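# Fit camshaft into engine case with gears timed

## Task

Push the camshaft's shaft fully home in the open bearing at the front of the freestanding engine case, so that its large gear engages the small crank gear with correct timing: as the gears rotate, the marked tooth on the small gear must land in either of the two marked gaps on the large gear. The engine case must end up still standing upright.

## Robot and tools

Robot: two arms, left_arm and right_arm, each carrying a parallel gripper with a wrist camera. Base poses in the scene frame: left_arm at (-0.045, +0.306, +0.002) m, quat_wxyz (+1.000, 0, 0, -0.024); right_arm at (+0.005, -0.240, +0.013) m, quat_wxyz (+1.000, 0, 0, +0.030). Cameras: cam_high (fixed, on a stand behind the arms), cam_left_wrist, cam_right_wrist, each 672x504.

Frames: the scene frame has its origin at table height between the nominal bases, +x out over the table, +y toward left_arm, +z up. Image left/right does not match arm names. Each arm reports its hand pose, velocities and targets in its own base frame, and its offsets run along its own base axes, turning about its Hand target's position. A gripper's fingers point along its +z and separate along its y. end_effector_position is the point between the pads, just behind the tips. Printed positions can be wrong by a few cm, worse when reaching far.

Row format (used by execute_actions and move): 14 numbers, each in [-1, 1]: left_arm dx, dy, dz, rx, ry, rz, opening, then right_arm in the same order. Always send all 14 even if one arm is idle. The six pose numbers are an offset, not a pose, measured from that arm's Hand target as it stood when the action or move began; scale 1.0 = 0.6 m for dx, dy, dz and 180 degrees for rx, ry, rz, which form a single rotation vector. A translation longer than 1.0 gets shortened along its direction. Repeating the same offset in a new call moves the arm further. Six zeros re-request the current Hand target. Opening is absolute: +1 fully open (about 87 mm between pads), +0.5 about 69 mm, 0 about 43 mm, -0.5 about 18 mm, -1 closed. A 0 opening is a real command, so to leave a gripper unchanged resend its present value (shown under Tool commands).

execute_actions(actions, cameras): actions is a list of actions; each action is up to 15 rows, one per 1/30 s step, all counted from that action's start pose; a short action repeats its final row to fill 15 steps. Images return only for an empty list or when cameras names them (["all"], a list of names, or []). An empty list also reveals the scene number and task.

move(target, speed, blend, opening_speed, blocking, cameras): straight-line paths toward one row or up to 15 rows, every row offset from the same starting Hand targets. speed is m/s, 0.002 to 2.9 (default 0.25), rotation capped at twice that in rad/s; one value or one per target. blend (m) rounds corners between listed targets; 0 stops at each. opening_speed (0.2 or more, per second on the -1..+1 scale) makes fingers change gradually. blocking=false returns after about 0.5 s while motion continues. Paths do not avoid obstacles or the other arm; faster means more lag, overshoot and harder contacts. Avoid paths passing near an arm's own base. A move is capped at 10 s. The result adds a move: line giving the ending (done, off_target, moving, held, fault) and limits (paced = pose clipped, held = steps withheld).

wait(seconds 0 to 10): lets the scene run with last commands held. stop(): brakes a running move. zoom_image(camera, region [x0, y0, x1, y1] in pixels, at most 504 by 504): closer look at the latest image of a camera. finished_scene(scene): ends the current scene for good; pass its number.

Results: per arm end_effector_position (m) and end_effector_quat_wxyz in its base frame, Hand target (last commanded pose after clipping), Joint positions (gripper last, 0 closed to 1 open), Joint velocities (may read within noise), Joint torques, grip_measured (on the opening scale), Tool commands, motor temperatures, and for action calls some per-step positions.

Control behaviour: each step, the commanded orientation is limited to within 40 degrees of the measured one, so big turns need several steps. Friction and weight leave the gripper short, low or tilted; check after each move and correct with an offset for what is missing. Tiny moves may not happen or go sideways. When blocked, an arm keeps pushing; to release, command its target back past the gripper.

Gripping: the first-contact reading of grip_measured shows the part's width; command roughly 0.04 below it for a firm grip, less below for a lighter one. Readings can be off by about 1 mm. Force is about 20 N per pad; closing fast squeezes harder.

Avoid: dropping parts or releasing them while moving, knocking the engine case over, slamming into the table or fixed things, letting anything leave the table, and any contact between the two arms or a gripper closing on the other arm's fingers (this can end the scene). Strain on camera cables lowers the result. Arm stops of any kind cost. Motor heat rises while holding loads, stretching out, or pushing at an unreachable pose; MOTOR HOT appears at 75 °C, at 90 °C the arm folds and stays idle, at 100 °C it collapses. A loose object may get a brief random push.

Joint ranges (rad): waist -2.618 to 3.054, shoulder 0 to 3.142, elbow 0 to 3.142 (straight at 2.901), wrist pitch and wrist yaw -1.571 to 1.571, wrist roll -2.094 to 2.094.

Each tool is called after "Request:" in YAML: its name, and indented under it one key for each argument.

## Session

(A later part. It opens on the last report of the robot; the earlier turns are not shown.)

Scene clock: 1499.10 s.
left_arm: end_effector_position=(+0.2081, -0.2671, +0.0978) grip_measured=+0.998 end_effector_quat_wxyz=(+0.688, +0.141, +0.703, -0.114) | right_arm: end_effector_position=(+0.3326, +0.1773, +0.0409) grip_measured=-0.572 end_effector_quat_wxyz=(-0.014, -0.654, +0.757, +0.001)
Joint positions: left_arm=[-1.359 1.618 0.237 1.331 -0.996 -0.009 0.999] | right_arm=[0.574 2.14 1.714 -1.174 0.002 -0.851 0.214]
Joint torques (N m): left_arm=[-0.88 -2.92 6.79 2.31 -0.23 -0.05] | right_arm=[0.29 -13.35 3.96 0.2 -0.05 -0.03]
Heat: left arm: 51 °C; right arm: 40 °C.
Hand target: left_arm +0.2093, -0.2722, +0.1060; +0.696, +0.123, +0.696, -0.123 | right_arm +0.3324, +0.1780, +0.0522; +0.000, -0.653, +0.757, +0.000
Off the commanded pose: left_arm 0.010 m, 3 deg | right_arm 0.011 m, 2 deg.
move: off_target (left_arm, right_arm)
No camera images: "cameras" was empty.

Request:
move:
  target:
    - [0,0,0,0,0,0,1,0.006,-0.03,0.001,0,0,0,-0.9]
    - [0,0,0,0,0,0,1,0.012,0.001,0.001,0,0,0,-0.9]
  cameras: ["cam_left_wrist","cam_right_wrist"]
  speed: 0.06

Request:
zoom_image:
  camera: "cam_left_wrist"
  region: [200, 0, 450, 160]

Request:
zoom_image:
  camera: "cam_right_wrist"
  region: [180, 100, 440, 400]

Scene clock: 1516.33 s.
left_arm: end_effector_position=(+0.2081, -0.2671, +0.0978) grip_measured=+0.998 end_effector_quat_wxyz=(+0.688, +0.141, +0.703, -0.114) | right_arm: end_effector_position=(+0.3369, +0.1749, +0.0470) grip_measured=-0.572 end_effector_quat_wxyz=(-0.004, -0.654, +0.756, +0.000)
Joint positions: left_arm=[-1.359 1.618 0.237 1.331 -0.996 -0.009 0.999] | right_arm=[0.563 2.123 1.716 -1.171 0.001 -0.864 0.214]
Joint torques (N m): left_arm=[-0.87 -2.92 6.8 2.31 -0.23 -0.05] | right_arm=[0.54 -9.46 6.93 0.08 -0.03 0.02]
Heat: left arm: 51 °C; right arm: 41 °C.
Hand target: left_arm +0.2093, -0.2722, +0.1060; +0.696, +0.123, +0.696, -0.123 | right_arm +0.3396, +0.1786, +0.0529; +0.001, -0.653, +0.757, +0.000
Off the commanded pose: left_arm 0.010 m, 3 deg | right_arm 0.007 m, 1 deg.
move: off_target (left_arm)
Images, in order (width x height): cam_left_wrist 672x504, cam_right_wrist 672x504.

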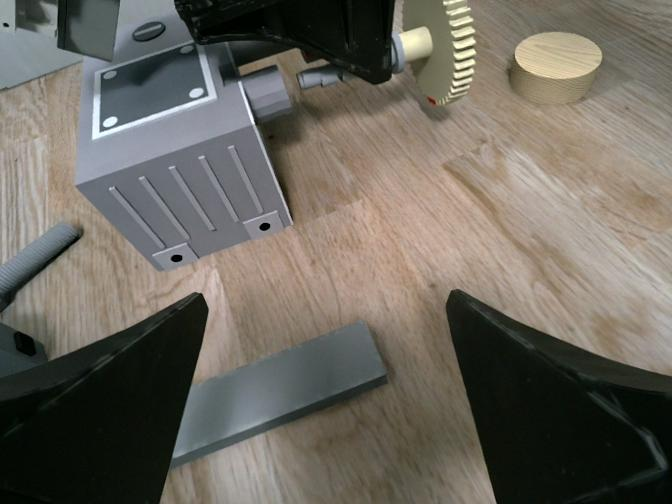

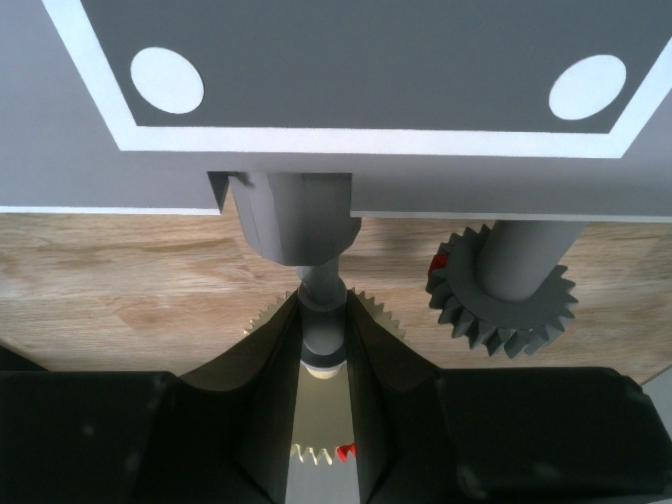

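Scaled by 2.016 from the camera's 672x504 image, which has a finer 960x720 frame.

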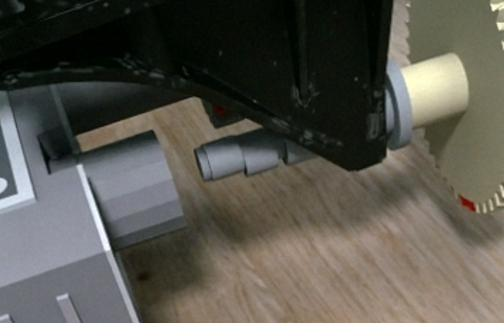

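Scaled by 1.680 from the camera's 672x504 image, which has a finer 960x720 frame.

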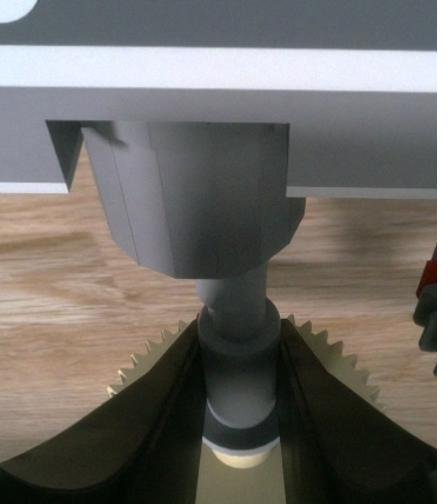

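Request:
move:
  target:
    - [0,0,0,0,0,0,1,-0.0035,-0.03,-0.0015,0,0,0,-0.9]
    - [0,0,0,0,0,0,1,-0.0035,0.001,-0.0015,0,0,0,-0.9]
  cameras: ["cam_left_wrist","cam_right_wrist"]
  speed: 0.06

Request:
zoom_image:
  camera: "cam_left_wrist"
  region: [200, 0, 450, 160]

Request:
zoom_image:
  camera: "cam_right_wrist"
  region: [180, 100, 440, 400]

Scene clock: 1525.03 s.
left_arm: end_effector_position=(+0.2081, -0.2671, +0.0978) grip_measured=+0.998 end_effector_quat_wxyz=(+0.688, +0.141, +0.703, -0.114) | right_arm: end_effector_position=(+0.3331, +0.1747, +0.0442) grip_measured=-0.572 end_effector_quat_wxyz=(-0.009, -0.655, +0.756, +0.002)
Joint positions: left_arm=[-1.359 1.618 0.237 1.331 -0.996 -0.009 0.999] | right_arm=[0.567 2.123 1.703 -1.17 0 -0.86 0.214]
Joint torques (N m): left_arm=[-0.88 -2.92 6.79 2.31 -0.23 -0.05] | right_arm=[0.57 -9.99 6.97 0.11 -0.03 -0.03]
Heat: left arm: 51 °C; right arm: 41 °C.
Hand target: left_arm +0.2093, -0.2722, +0.1060; +0.696, +0.123, +0.696, -0.123 | right_arm +0.3375, +0.1791, +0.0520; +0.000, -0.653, +0.757, +0.000
Off the commanded pose: left_arm 0.010 m, 3 deg | right_arm 0.010 m, 1 deg.
move: off_target (left_arm)
Images, in order (width x height): cam_left_wrist 672x504, cam_right_wrist 672x504.

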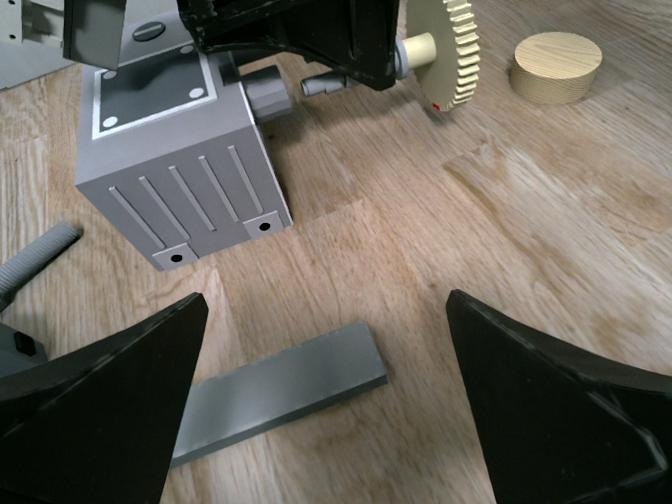

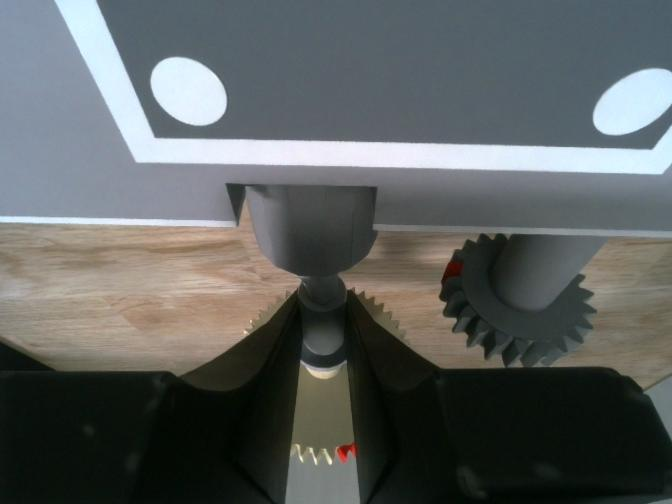

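Scaled by 2.016 from the camera's 672x504 image, which has a finer 960x720 frame.

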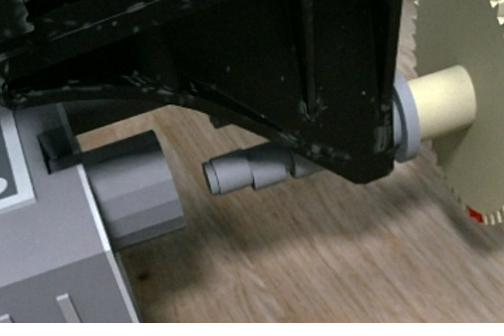

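Scaled by 1.680 from the camera's 672x504 image, which has a finer 960x720 frame.

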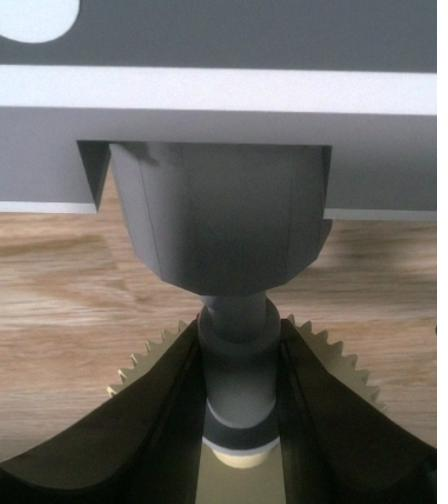

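Request:
move:
  target:
    - [0,0,0,0,0,0,1,0.001,-0.015,0.006,0,0,0,-0.9]
    - [0,0,0,0,0,0,1,0.001,0.001,0.006,0,0,0,-0.9]
  cameras: ["cam_left_wrist","cam_right_wrist"]
  speed: 0.06

Request:
zoom_image:
  camera: "cam_left_wrist"
  region: [200, 0, 450, 160]

Request:
zoom_image:
  camera: "cam_right_wrist"
  region: [180, 100, 440, 400]

Scene clock: 1537.43 s.
left_arm: end_effector_position=(+0.2081, -0.2671, +0.0978) grip_measured=+0.998 end_effector_quat_wxyz=(+0.688, +0.141, +0.703, -0.114) | right_arm: end_effector_position=(+0.3364, +0.1757, +0.0478) grip_measured=-0.572 end_effector_quat_wxyz=(-0.004, -0.653, +0.757, +0.001)
Joint positions: left_arm=[-1.359 1.618 0.237 1.331 -0.996 -0.009 0.999] | right_arm=[0.564 2.123 1.719 -1.175 -0.001 -0.86 0.214]
Joint torques (N m): left_arm=[-0.87 -2.92 6.8 2.31 -0.23 -0.05] | right_arm=[0.83 -9.92 7.01 0.03 -0.03 0]
Heat: left arm: 52 °C; right arm: 40 °C.
Hand target: left_arm +0.2093, -0.2722, +0.1060; +0.696, +0.123, +0.696, -0.123 | right_arm +0.3380, +0.1799, +0.0555; +0.001, -0.653, +0.757, +0.000
Off the commanded pose: left_arm 0.010 m, 3 deg | right_arm 0.009 m, 1 deg.
move: off_target (left_arm)
Images, in order (width x height): cam_left_wrist 672x504, cam_right_wrist 672x504.

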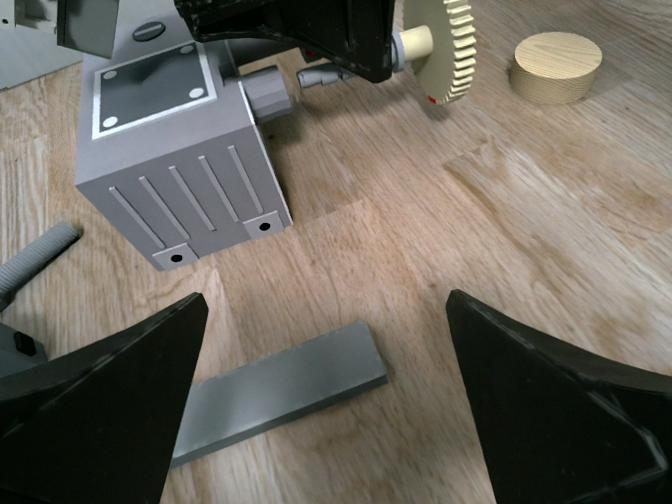

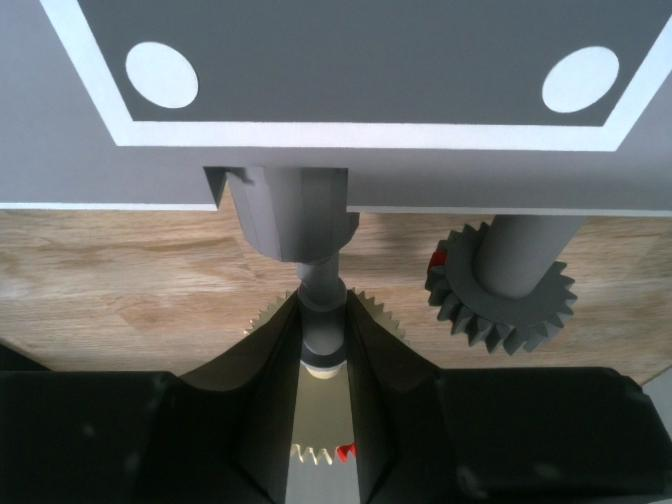

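Scaled by 2.016 from the camera's 672x504 image, which has a finer 960x720 frame.

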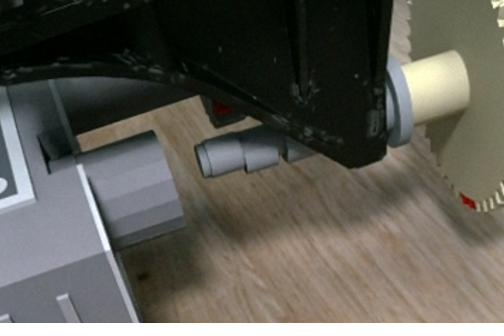

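Scaled by 1.680 from the camera's 672x504 image, which has a finer 960x720 frame.

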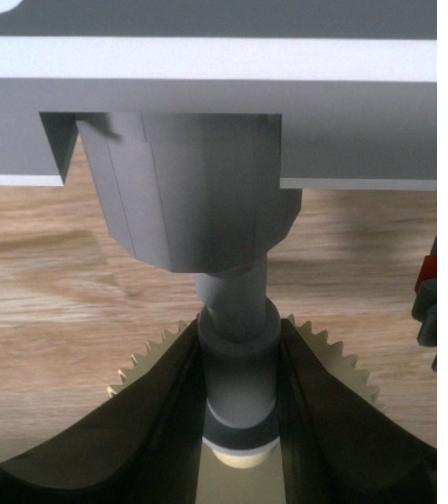

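Request:
move:
  target:
    - [0,0,0,0,0,0,1,-0.04,-0.015,0.03,0,0,0,-0.9]
    - [0,0,0,0,0,0,1,-0.002,-0.015,-0.003,0,0,0,-0.9]
    - [0,0,0,0,0,0,1,-0.002,0.001,-0.003,0,0,0,-0.9]
  cameras: []
  speed: 0.08

Scene clock: 1551.47 s.
left_arm: end_effector_position=(+0.2081, -0.2671, +0.0978) grip_measured=+0.998 end_effector_quat_wxyz=(+0.688, +0.141, +0.703, -0.114) | right_arm: end_effector_position=(+0.3314, +0.1738, +0.0483) grip_measured=-0.572 end_effector_quat_wxyz=(-0.011, -0.653, +0.757, +0.002)
Joint positions: left_arm=[-1.359 1.618 0.237 1.331 -0.996 -0.009 0.999] | right_arm=[0.567 2.117 1.709 -1.186 -0.001 -0.857 0.214]
Joint velocities: left_arm=[within noise] | right_arm=[-0.002 0.007 -0.051 -0.051 0.007 0.022 0.002]
Joint torques (N m): left_arm=[-0.87 -2.93 6.79 2.31 -0.23 -0.05] | right_arm=[0.88 -9.43 7.02 0.17 -0.03 0.01]
Heat: left arm: 52 °C; right arm: 40 °C.
Hand target: left_arm +0.2093, -0.2722, +0.1060; +0.696, +0.123, +0.696, -0.123 | right_arm +0.3369, +0.1805, +0.0537; +0.001, -0.653, +0.757, +0.000
Off the commanded pose: left_arm 0.010 m, 3 deg | right_arm 0.010 m, 1 deg.
move: off_target (left_arm)
No camera images: "cameras" was empty.

Request:
wait:
  seconds: 0.5
  cameras: ["cam_left_wrist","cam_right_wrist"]

Request:
zoom_image:
  camera: "cam_left_wrist"
  region: [200, 0, 450, 160]

Request:
zoom_image:
  camera: "cam_right_wrist"
  region: [180, 100, 440, 400]

Scene clock: 1558.97 s.
left_arm: end_effector_position=(+0.2081, -0.2671, +0.0978) grip_measured=+0.998 end_effector_quat_wxyz=(+0.688, +0.141, +0.703, -0.114) | right_arm: end_effector_position=(+0.3314, +0.1738, +0.0483) grip_measured=-0.572 end_effector_quat_wxyz=(-0.011, -0.653, +0.757, +0.002)
Joint positions: left_arm=[-1.359 1.618 0.237 1.331 -0.996 -0.009 0.999] | right_arm=[0.567 2.117 1.709 -1.186 -0.001 -0.857 0.214]
Joint torques (N m): left_arm=[-0.85 -2.92 6.8 2.31 -0.23 -0.05] | right_arm=[0.81 -9.36 7.05 0.18 -0.03 0.01]
Heat: left arm: 52 °C; right arm: 40 °C.
Hand target: left_arm +0.2093, -0.2722, +0.1060; +0.696, +0.123, +0.696, -0.123 | right_arm +0.3369, +0.1804, +0.0538; +0.001, -0.653, +0.757, +0.000
Tool commands: left_gripper/opening=+1.0 right_gripper/opening=-0.9
Off the commanded pose: left_arm 0.010 m, 3 deg | right_arm 0.010 m, 1 deg.
wait: 0.50 s; at rest from the start
Images, in order (width x height): cam_left_wrist 672x504, cam_right_wrist 672x504.

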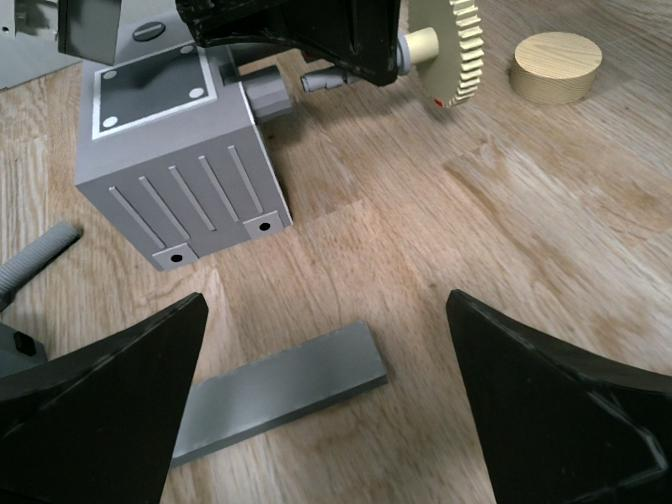

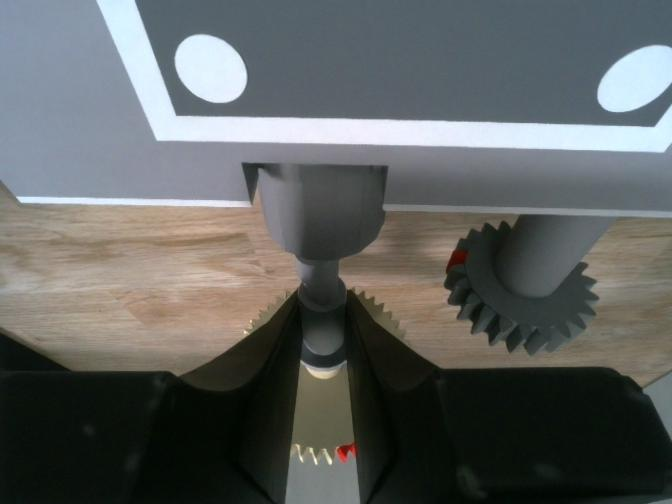

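Scaled by 2.016 from the camera's 672x504 image, which has a finer 960x720 frame.

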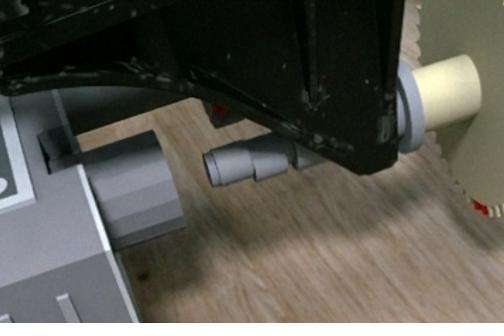

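Scaled by 1.680 from the camera's 672x504 image, which has a finer 960x720 frame.

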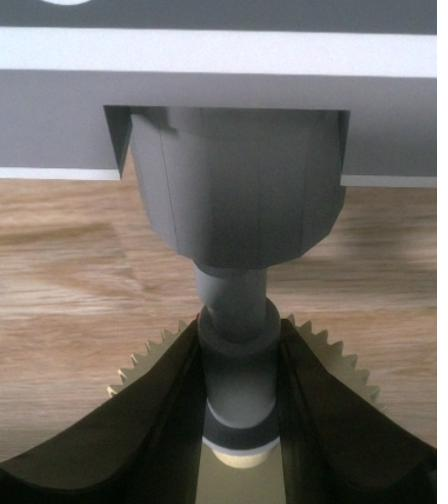

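Request:
move:
  target:
    - [0,0,0,0,0,0,1,-0.0057,-0.06,0.045,0,0,0,-0.9]
    - [0,0,0,0,0,0,1,-0.0057,-0.0023,-0.0138,0,0,0,-0.9]
  cameras: ["cam_left_wrist","cam_right_wrist"]
  speed: 0.06

Request:
zoom_image:
  camera: "cam_left_wrist"
  region: [200, 0, 450, 160]

Request:
zoom_image:
  camera: "cam_right_wrist"
  region: [180, 100, 440, 400]

Scene clock: 1574.60 s.
left_arm: end_effector_position=(+0.2081, -0.2671, +0.0978) grip_measured=+0.998 end_effector_quat_wxyz=(+0.688, +0.141, +0.703, -0.114) | right_arm: end_effector_position=(+0.3340, +0.1770, +0.0478) grip_measured=-0.572 end_effector_quat_wxyz=(-0.001, -0.654, +0.756, +0.000)
Joint positions: left_arm=[-1.359 1.618 0.237 1.331 -0.996 -0.009 0.999] | right_arm=[0.57 2.111 1.701 -1.163 -0.001 -0.855 0.214]
Joint torques (N m): left_arm=[-0.87 -2.93 6.8 2.31 -0.23 -0.05] | right_arm=[0.68 -9.63 4.19 0.33 -0.03 0]
Heat: left arm: 52 °C; right arm: 41 °C.
Hand target: left_arm +0.2093, -0.2722, +0.1060; +0.696, +0.123, +0.696, -0.123 | right_arm +0.3335, +0.1791, +0.0455; +0.001, -0.653, +0.757, +0.000
Off the commanded pose: left_arm 0.010 m, 3 deg | right_arm 0.003 m, 0 deg.
move: off_target (left_arm)
Images, in order (width x height): cam_left_wrist 672x504, cam_right_wrist 672x504.

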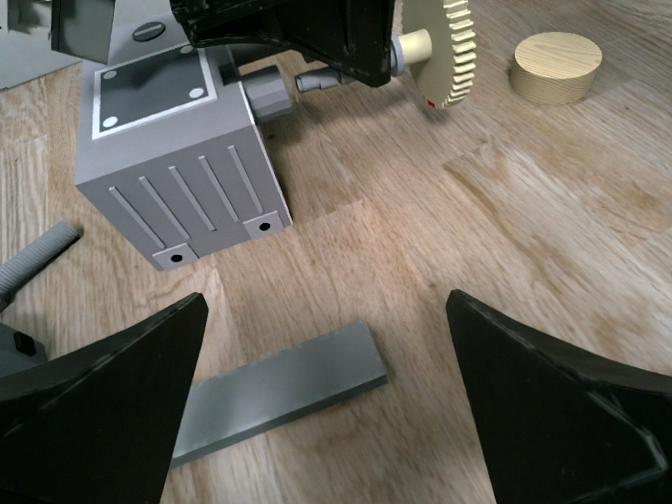

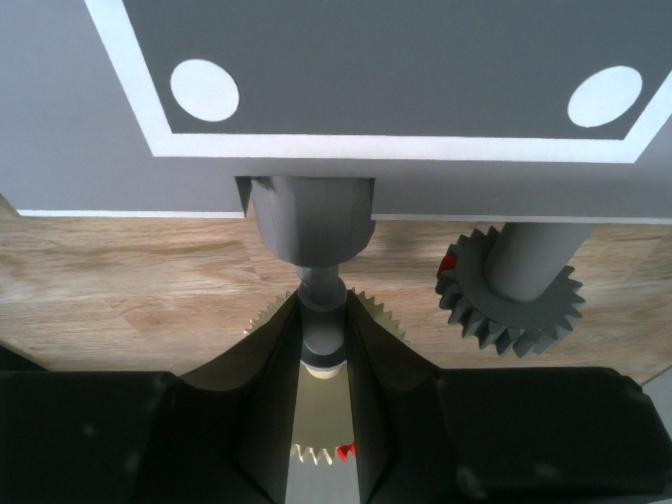

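Scaled by 2.016 from the camera's 672x504 image, which has a finer 960x720 frame.

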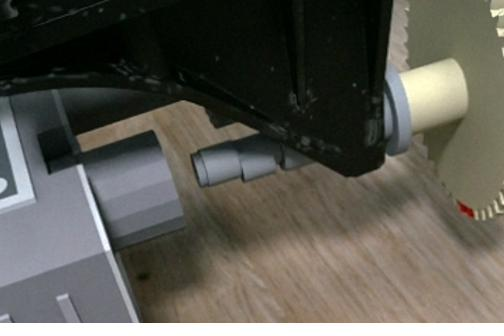

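Scaled by 1.680 from the camera's 672x504 image, which has a finer 960x720 frame.

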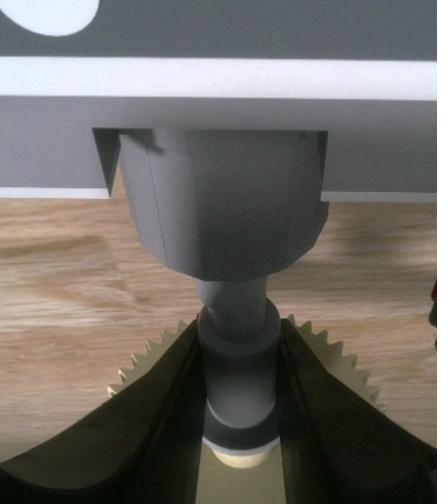

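Request:
move:
  target:
    - [0,0,0,0,0,0,1,0.011,0.004,0.007,0,0,0,-0.9]
  cameras: []
  speed: 0.03

Scene clock: 1587.73 s.
left_arm: end_effector_position=(+0.2081, -0.2671, +0.0978) grip_measured=+0.998 end_effector_quat_wxyz=(+0.688, +0.141, +0.703, -0.114) | right_arm: end_effector_position=(+0.3365, +0.1787, +0.0435) grip_measured=-0.572 end_effector_quat_wxyz=(-0.004, -0.654, +0.757, +0.001)
Joint positions: left_arm=[-1.359 1.618 0.237 1.331 -0.996 -0.009 0.999] | right_arm=[0.57 2.133 1.717 -1.163 -0.001 -0.855 0.214]
Joint torques (N m): left_arm=[-0.87 -2.92 6.8 2.31 -0.23 -0.05] | right_arm=[0.35 -9.54 7.05 0.07 -0.02 -0.02]
Heat: left arm: 52 °C; right arm: 40 °C.
Hand target: left_arm +0.2093, -0.2722, +0.1060; +0.696, +0.123, +0.696, -0.123 | right_arm +0.3401, +0.1815, +0.0497; +0.001, -0.653, +0.757, +0.000
Off the commanded pose: left_arm 0.010 m, 3 deg | right_arm 0.008 m, 1 deg.
move: off_target (left_arm)
No camera images: "cameras" was empty.

Request:
move:
  target:
    - [0,0,0,0,0,0,1,-0.004,-0.02,0.005,0,0,0,-0.9]
    - [0,0,0,0,0,0,1,-0.002,0.008,0.005,0,0,0,-0.9]
  cameras: ["cam_left_wrist","cam_right_wrist"]
  speed: 0.05

Request:
zoom_image:
  camera: "cam_left_wrist"
  region: [200, 0, 450, 160]

Request:
zoom_image:
  camera: "cam_right_wrist"
  region: [180, 100, 440, 400]

Scene clock: 1597.20 s.
left_arm: end_effector_position=(+0.2081, -0.2671, +0.0978) grip_measured=+0.998 end_effector_quat_wxyz=(+0.688, +0.141, +0.703, -0.114) | right_arm: end_effector_position=(+0.3370, +0.1831, +0.0472) grip_measured=-0.572 end_effector_quat_wxyz=(-0.001, -0.654, +0.756, +0.001)
Joint positions: left_arm=[-1.359 1.618 0.237 1.331 -0.996 -0.009 0.999] | right_arm=[0.579 2.135 1.737 -1.174 -0.001 -0.848 0.214]
Joint torques (N m): left_arm=[-0.87 -2.92 6.8 2.31 -0.23 -0.05] | right_arm=[0.64 -9.39 7.1 0.08 -0.02 0.03]
Heat: left arm: 53 °C; right arm: 41 °C.
Hand target: left_arm +0.2093, -0.2722, +0.1060; +0.696, +0.123, +0.696, -0.123 | right_arm +0.3389, +0.1862, +0.0527; +0.001, -0.653, +0.757, +0.000
Off the commanded pose: left_arm 0.010 m, 3 deg | right_arm 0.007 m, 0 deg.
move: off_target (left_arm)
Images, in order (width x height): cam_left_wrist 672x504, cam_right_wrist 672x504.

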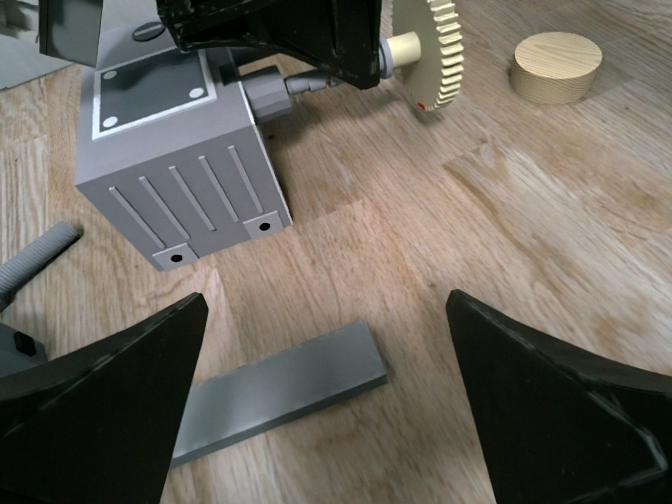

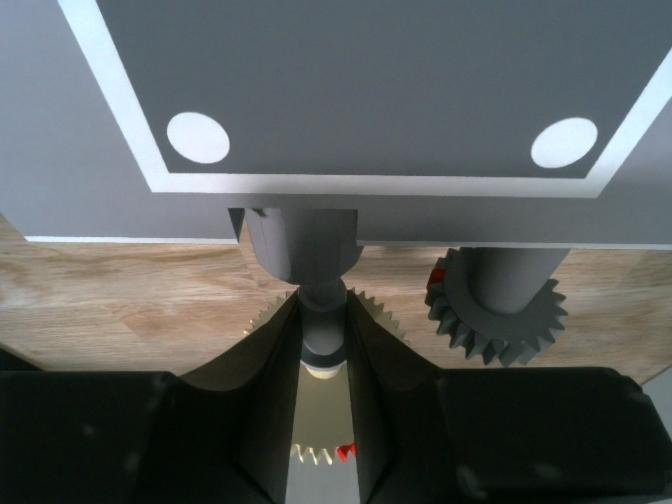

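Scaled by 2.016 from the camera's 672x504 image, which has a finer 960x720 frame.

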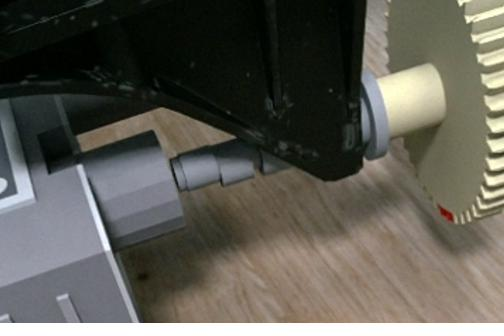

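Scaled by 1.680 from the camera's 672x504 image, which has a finer 960x720 frame.

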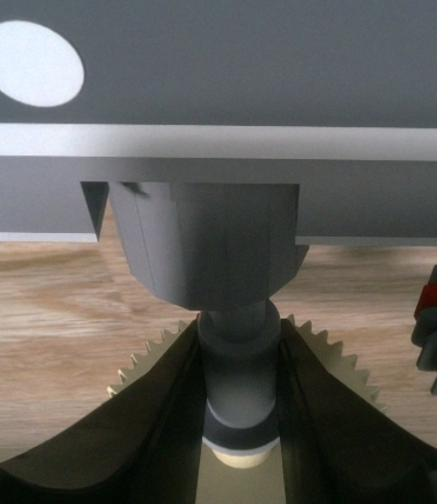

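Request:
move:
  target:
    - [0,0,0,0,0,0,1,-0.008,-0.025,-0.002,0,0,0,-0.9]
    - [0,0,0,0,0,0,1,-0.0032,0.003,-0.002,0,0,0,-0.9]
  cameras: ["cam_left_wrist","cam_right_wrist"]
  speed: 0.05

Request:
zoom_image:
  camera: "cam_left_wrist"
  region: [200, 0, 450, 160]

Request:
zoom_image:
  camera: "cam_right_wrist"
  region: [180, 100, 440, 400]

Scene clock: 1605.93 s.
left_arm: end_effector_position=(+0.2081, -0.2671, +0.0978) grip_measured=+0.998 end_effector_quat_wxyz=(+0.688, +0.141, +0.703, -0.114) | right_arm: end_effector_position=(+0.3343, +0.1843, +0.0459) grip_measured=-0.572 end_effector_quat_wxyz=(-0.004, -0.654, +0.756, +0.001)
Joint positions: left_arm=[-1.359 1.618 0.237 1.331 -0.996 -0.009 0.999] | right_arm=[0.585 2.135 1.731 -1.174 -0.001 -0.842 0.214]
Joint torques (N m): left_arm=[-0.87 -2.92 6.8 2.31 -0.23 -0.05] | right_arm=[0.65 -9.5 7.02 0.08 -0.02 -0.02]
Heat: left arm: 53 °C; right arm: 41 °C.
Hand target: left_arm +0.2093, -0.2722, +0.1060; +0.696, +0.123, +0.696, -0.123 | right_arm +0.3370, +0.1881, +0.0515; +0.001, -0.653, +0.757, +0.000
Off the commanded pose: left_arm 0.010 m, 3 deg | right_arm 0.007 m, 1 deg.
move: off_target (left_arm)
Images, in order (width x height): cam_left_wrist 672x504, cam_right_wrist 672x504.

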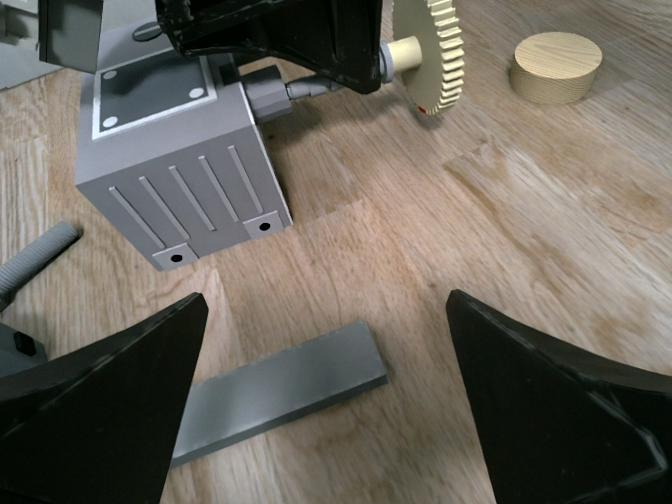

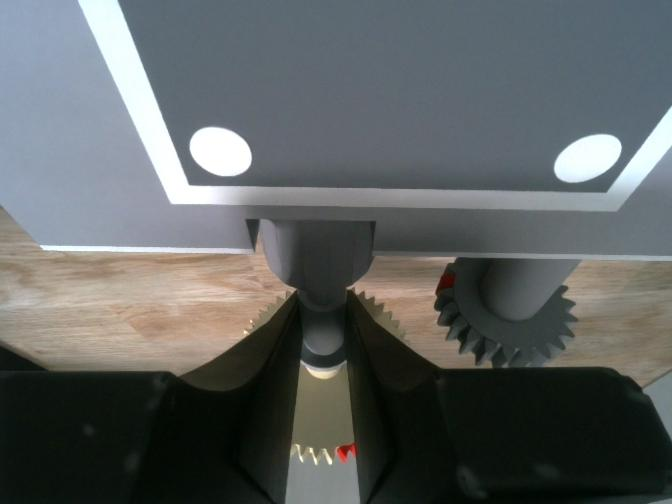

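Scaled by 2.016 from the camera's 672x504 image, which has a finer 960x720 frame.

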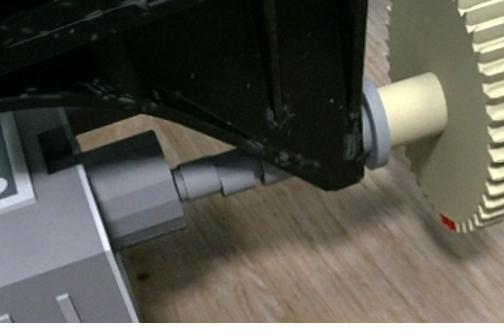

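Scaled by 1.680 from the camera's 672x504 image, which has a finer 960x720 frame.

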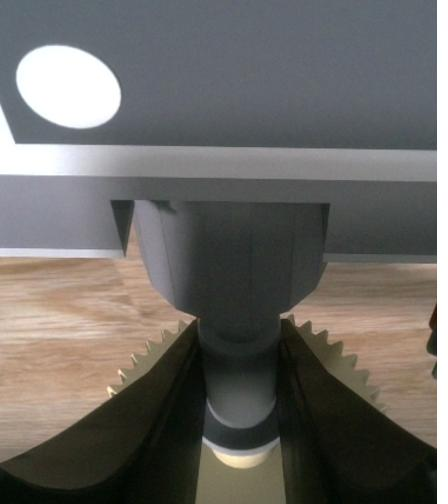

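Request:
move:
  target:
    - [0,0,0,0,0,0,1,0.001,-0.012,0.002,0,0,0,-0.9]
    - [0,0,0,0,0,0,1,0.004,0.018,0.002,0,0,0,-0.9]
  cameras: ["cam_left_wrist","cam_right_wrist"]
  speed: 0.05

Request:
zoom_image:
  camera: "cam_left_wrist"
  region: [200, 0, 450, 160]

Request:
zoom_image:
  camera: "cam_right_wrist"
  region: [180, 100, 440, 400]

Scene clock: 1614.43 s.
left_arm: end_effector_position=(+0.2081, -0.2671, +0.0978) grip_measured=+0.998 end_effector_quat_wxyz=(+0.688, +0.141, +0.703, -0.114) | right_arm: end_effector_position=(+0.3362, +0.1945, +0.0467) grip_measured=-0.572 end_effector_quat_wxyz=(-0.005, -0.654, +0.756, +0.001)
Joint positions: left_arm=[-1.359 1.618 0.237 1.331 -0.996 -0.009 0.999] | right_arm=[0.603 2.168 1.785 -1.199 -0.001 -0.824 0.214]
Joint torques (N m): left_arm=[-0.87 -2.92 6.8 2.31 -0.23 -0.05] | right_arm=[0.59 -9.74 7.13 0.09 -0.02 0.01]
Heat: left arm: 53 °C; right arm: 40 °C.
Hand target: left_arm +0.2093, -0.2722, +0.1060; +0.696, +0.123, +0.696, -0.123 | right_arm +0.3393, +0.1989, +0.0526; +0.000, -0.653, +0.757, +0.000
Off the commanded pose: left_arm 0.010 m, 3 deg | right_arm 0.008 m, 1 deg.
move: off_target (left_arm)
Images, in order (width x height): cam_left_wrist 672x504, cam_right_wrist 672x504.

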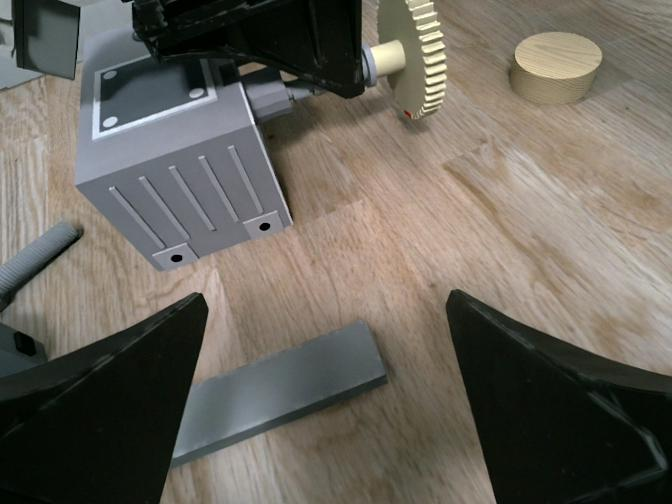

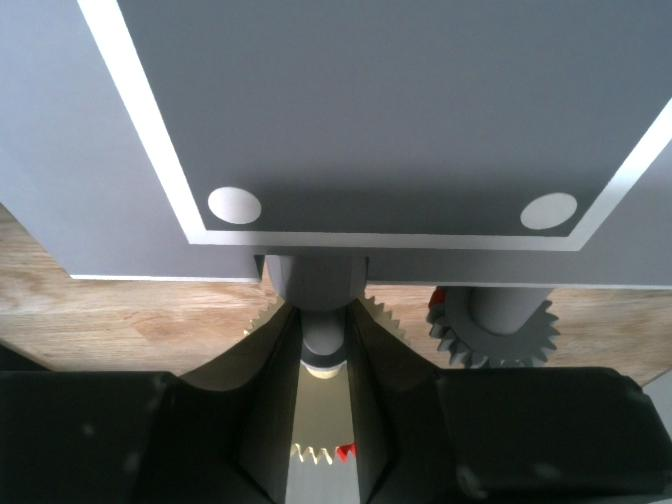

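Scaled by 2.016 from the camera's 672x504 image, which has a finer 960x720 frame.

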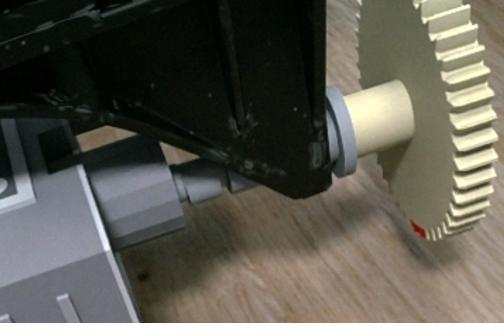

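Scaled by 1.680 from the camera's 672x504 image, which has a finer 960x720 frame.

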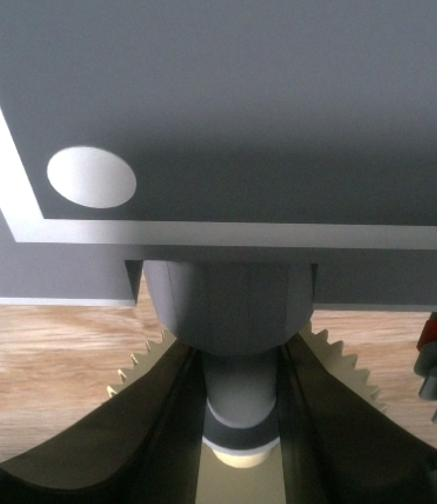

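Request:
move:
  target:
    - [0,0,0,0,0,0,1,0.003,0.02,0.0,0,0,0,-0.9]
  cameras: ["cam_left_wrist","cam_right_wrist"]
  speed: 0.04

Request:
zoom_image:
  camera: "cam_left_wrist"
  region: [200, 0, 450, 160]

Request:
zoom_image:
  camera: "cam_right_wrist"
  region: [180, 100, 440, 400]

Scene clock: 1633.77 s.
left_arm: end_effector_position=(+0.2081, -0.2671, +0.0978) grip_measured=+0.998 end_effector_quat_wxyz=(+0.688, +0.141, +0.703, -0.114) | right_arm: end_effector_position=(+0.3369, +0.2004, +0.0473) grip_measured=-0.572 end_effector_quat_wxyz=(-0.014, -0.651, +0.759, -0.001)
Joint positions: left_arm=[-1.359 1.618 0.237 1.331 -0.996 -0.009 0.999] | right_arm=[0.615 2.203 1.841 -1.236 0.004 -0.804 0.214]
Joint torques (N m): left_arm=[-0.87 -2.92 6.8 2.31 -0.23 -0.05] | right_arm=[1.4 -9.91 7.25 0.18 -0.08 -0.02]
Heat: left arm: 53 °C; right arm: 40 °C.
Hand target: left_arm +0.2093, -0.2722, +0.1060; +0.696, +0.123, +0.696, -0.123 | right_arm +0.3411, +0.2108, +0.0527; +0.001, -0.653, +0.757, +0.000
Off the commanded pose: left_arm 0.010 m, 3 deg | right_arm 0.012 m, 2 deg.
move: off_target (left_arm, right_arm)
Images, in order (width x height): cam_left_wrist 672x504, cam_right_wrist 672x504.

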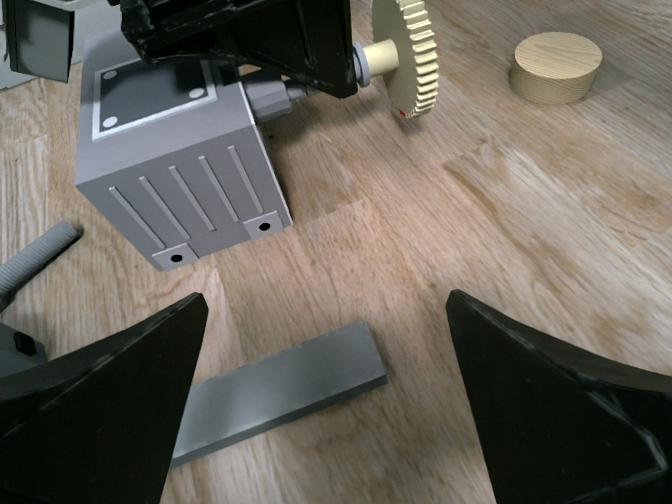

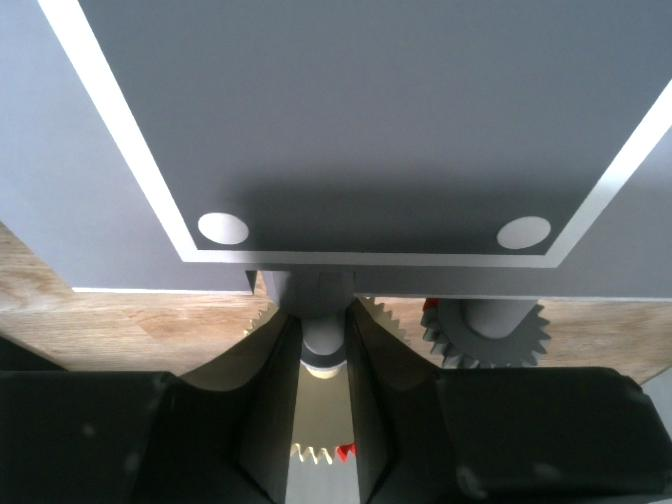

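Scaled by 2.016 from the camera's 672x504 image, which has a finer 960x720 frame.

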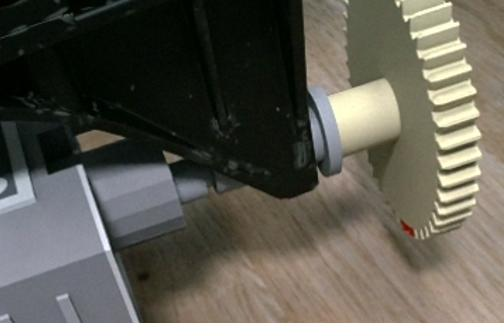

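Scaled by 1.680 from the camera's 672x504 image, which has a finer 960x720 frame.

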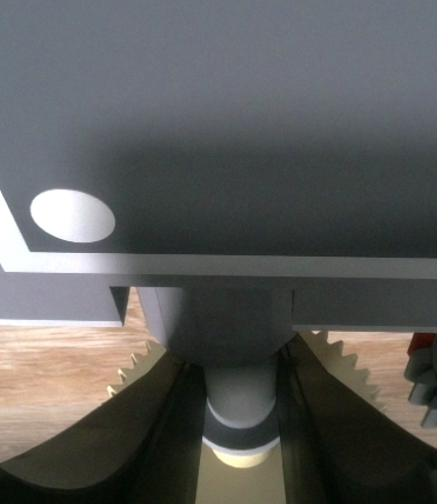

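Request:
move:
  target:
    - [0,0,0,0,0,0,1,0.0,0.008,0.01,0,0,0,-0.9]
    - [0,0,0,0,0,0,1,0.008,0.01,0.006,0,0,0,-0.9]
    - [0,0,0,0,0,0,1,0.008,0.012,-0.006,0,0,0,-0.9]
    - [0,0,0,0,0,0,1,-0.006,0.014,-0.008,0,0,0,-0.9]
    - [0,0,0,0,0,0,1,-0.006,0.014,0.006,0,0,0,-0.9]
    - [0,0,0,0,0,0,1,0.0,0.014,0.0,0,0,0,-0.9]
  cameras: ["cam_left_wrist","cam_right_wrist"]
  speed: 0.03
  blend: [0.001,0.001,0.001,0.001,0.001,0]

Request:
zoom_image:
  camera: "cam_left_wrist"
  region: [200, 0, 450, 160]

Scene clock: 1645.07 s.
left_arm: end_effector_position=(+0.2081, -0.2671, +0.0978) grip_measured=+0.998 end_effector_quat_wxyz=(+0.688, +0.141, +0.703, -0.114) | right_arm: end_effector_position=(+0.3359, +0.2092, +0.0487) grip_measured=-0.572 end_effector_quat_wxyz=(-0.020, -0.651, +0.759, -0.003)
Joint positions: left_arm=[-1.359 1.618 0.237 1.331 -0.996 -0.009 0.999] | right_arm=[0.635 2.235 1.896 -1.271 0.009 -0.783 0.214]
Joint torques (N m): left_arm=[-0.88 -2.93 6.79 2.31 -0.23 -0.05] | right_arm=[0.98 -10.91 6.08 0.34 -0.12 -0.02]
Heat: left arm: 53 °C; right arm: 40 °C.
Hand target: left_arm +0.2093, -0.2722, +0.1060; +0.696, +0.123, +0.696, -0.123 | right_arm +0.3411, +0.2192, +0.0527; +0.001, -0.653, +0.757, +0.000
Off the commanded pose: left_arm 0.010 m, 3 deg | right_arm 0.012 m, 2 deg.
move: off_target (left_arm, right_arm)
Images, in order (width x height): cam_left_wrist 672x504, cam_right_wrist 672x504.

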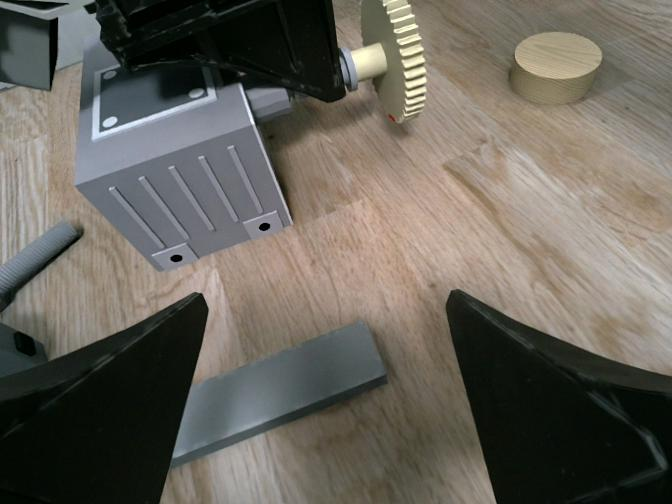

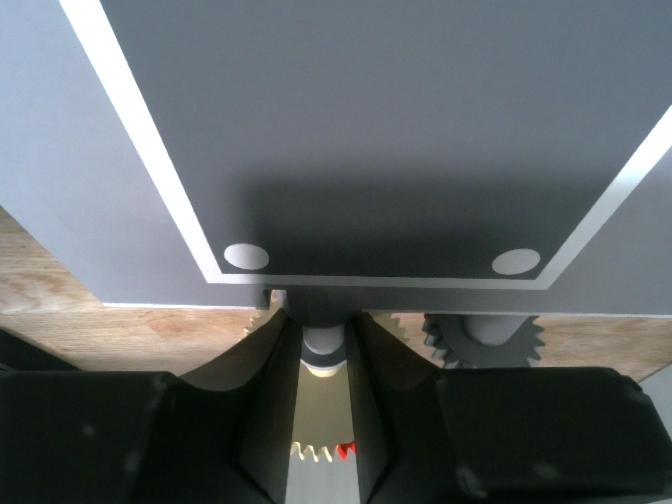

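Scaled by 2.016 from the camera's 672x504 image, which has a finer 960x720 frame.

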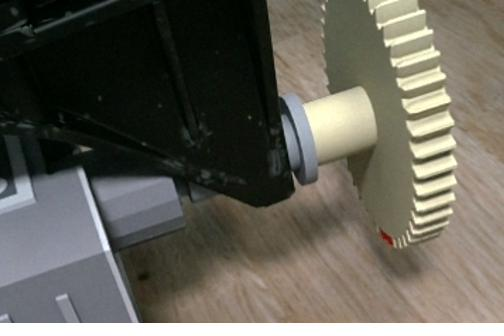

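Request:
move:
  target:
    - [0,0,0,0,0,0,1,0.004,0.008,0.008,0,0,0,-0.9]
    - [0,0,0,0,0,0,1,0.008,0.012,-0.006,0,0,0,-0.9]
    - [0,0,0,0,0,0,1,-0.006,0.016,-0.008,0,0,0,-0.9]
    - [0,0,0,0,0,0,1,-0.006,0.018,0.006,0,0,0,-0.9]
    - [0,0,0,0,0,0,1,0.002,0.02,0.0,0,0,0,-0.9]
  cameras: ["cam_left_wrist","cam_right_wrist"]
  speed: 0.03
  blend: [0.001,0.001,0.001,0.001,0]

Request:
zoom_image:
  camera: "cam_left_wrist"
  region: [200, 0, 450, 160]

Scene clock: 1652.20 s.
left_arm: end_effector_position=(+0.2081, -0.2671, +0.0978) grip_measured=+0.998 end_effector_quat_wxyz=(+0.688, +0.141, +0.703, -0.114) | right_arm: end_effector_position=(+0.3360, +0.2111, +0.0510) grip_measured=-0.572 end_effector_quat_wxyz=(-0.028, -0.649, +0.760, -0.012)
Joint positions: left_arm=[-1.359 1.618 0.237 1.331 -0.996 -0.009 0.999] | right_arm=[0.646 2.259 1.939 -1.307 0.028 -0.766 0.214]
Joint torques (N m): left_arm=[-0.88 -2.91 6.82 2.31 -0.23 -0.05] | right_arm=[1.8 -9.92 7.35 0.44 -0.33 0]
Heat: left arm: 53 °C; right arm: 41 °C.
Hand target: left_arm +0.2093, -0.2722, +0.1060; +0.696, +0.123, +0.696, -0.123 | right_arm +0.3424, +0.2312, +0.0526; +0.001, -0.653, +0.757, +0.000
Off the commanded pose: left_arm 0.010 m, 3 deg | right_arm 0.021 m, 4 deg.
move: off_target (left_arm, right_arm)
Images, in order (width x height): cam_left_wrist 672x504, cam_right_wrist 672x504.

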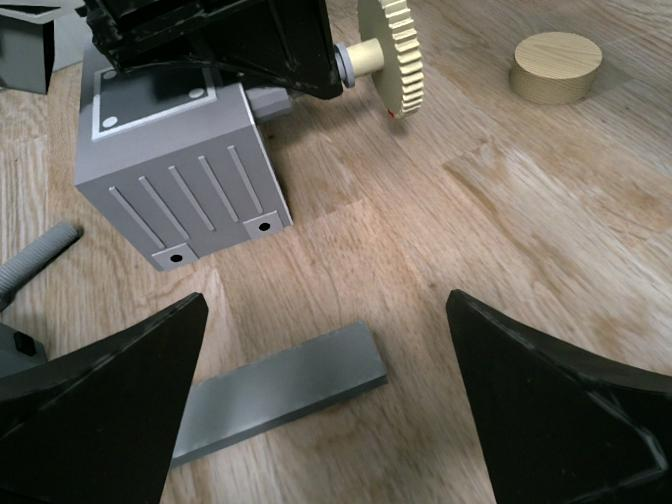

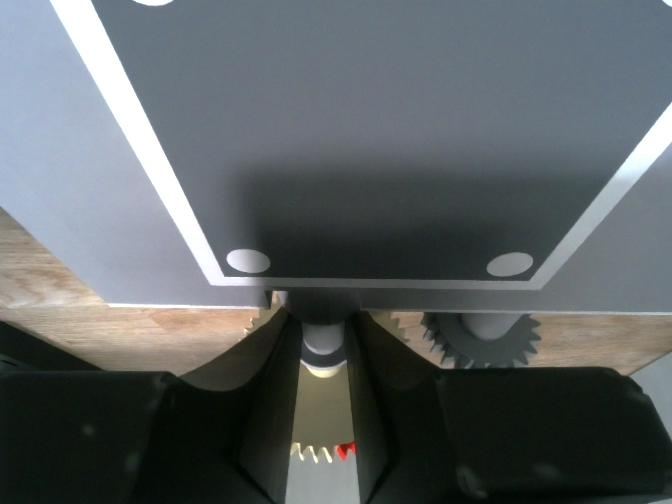

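Scaled by 2.016 from the camera's 672x504 image, which has a finer 960x720 frame.

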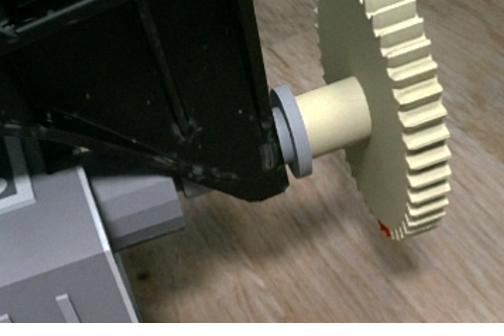

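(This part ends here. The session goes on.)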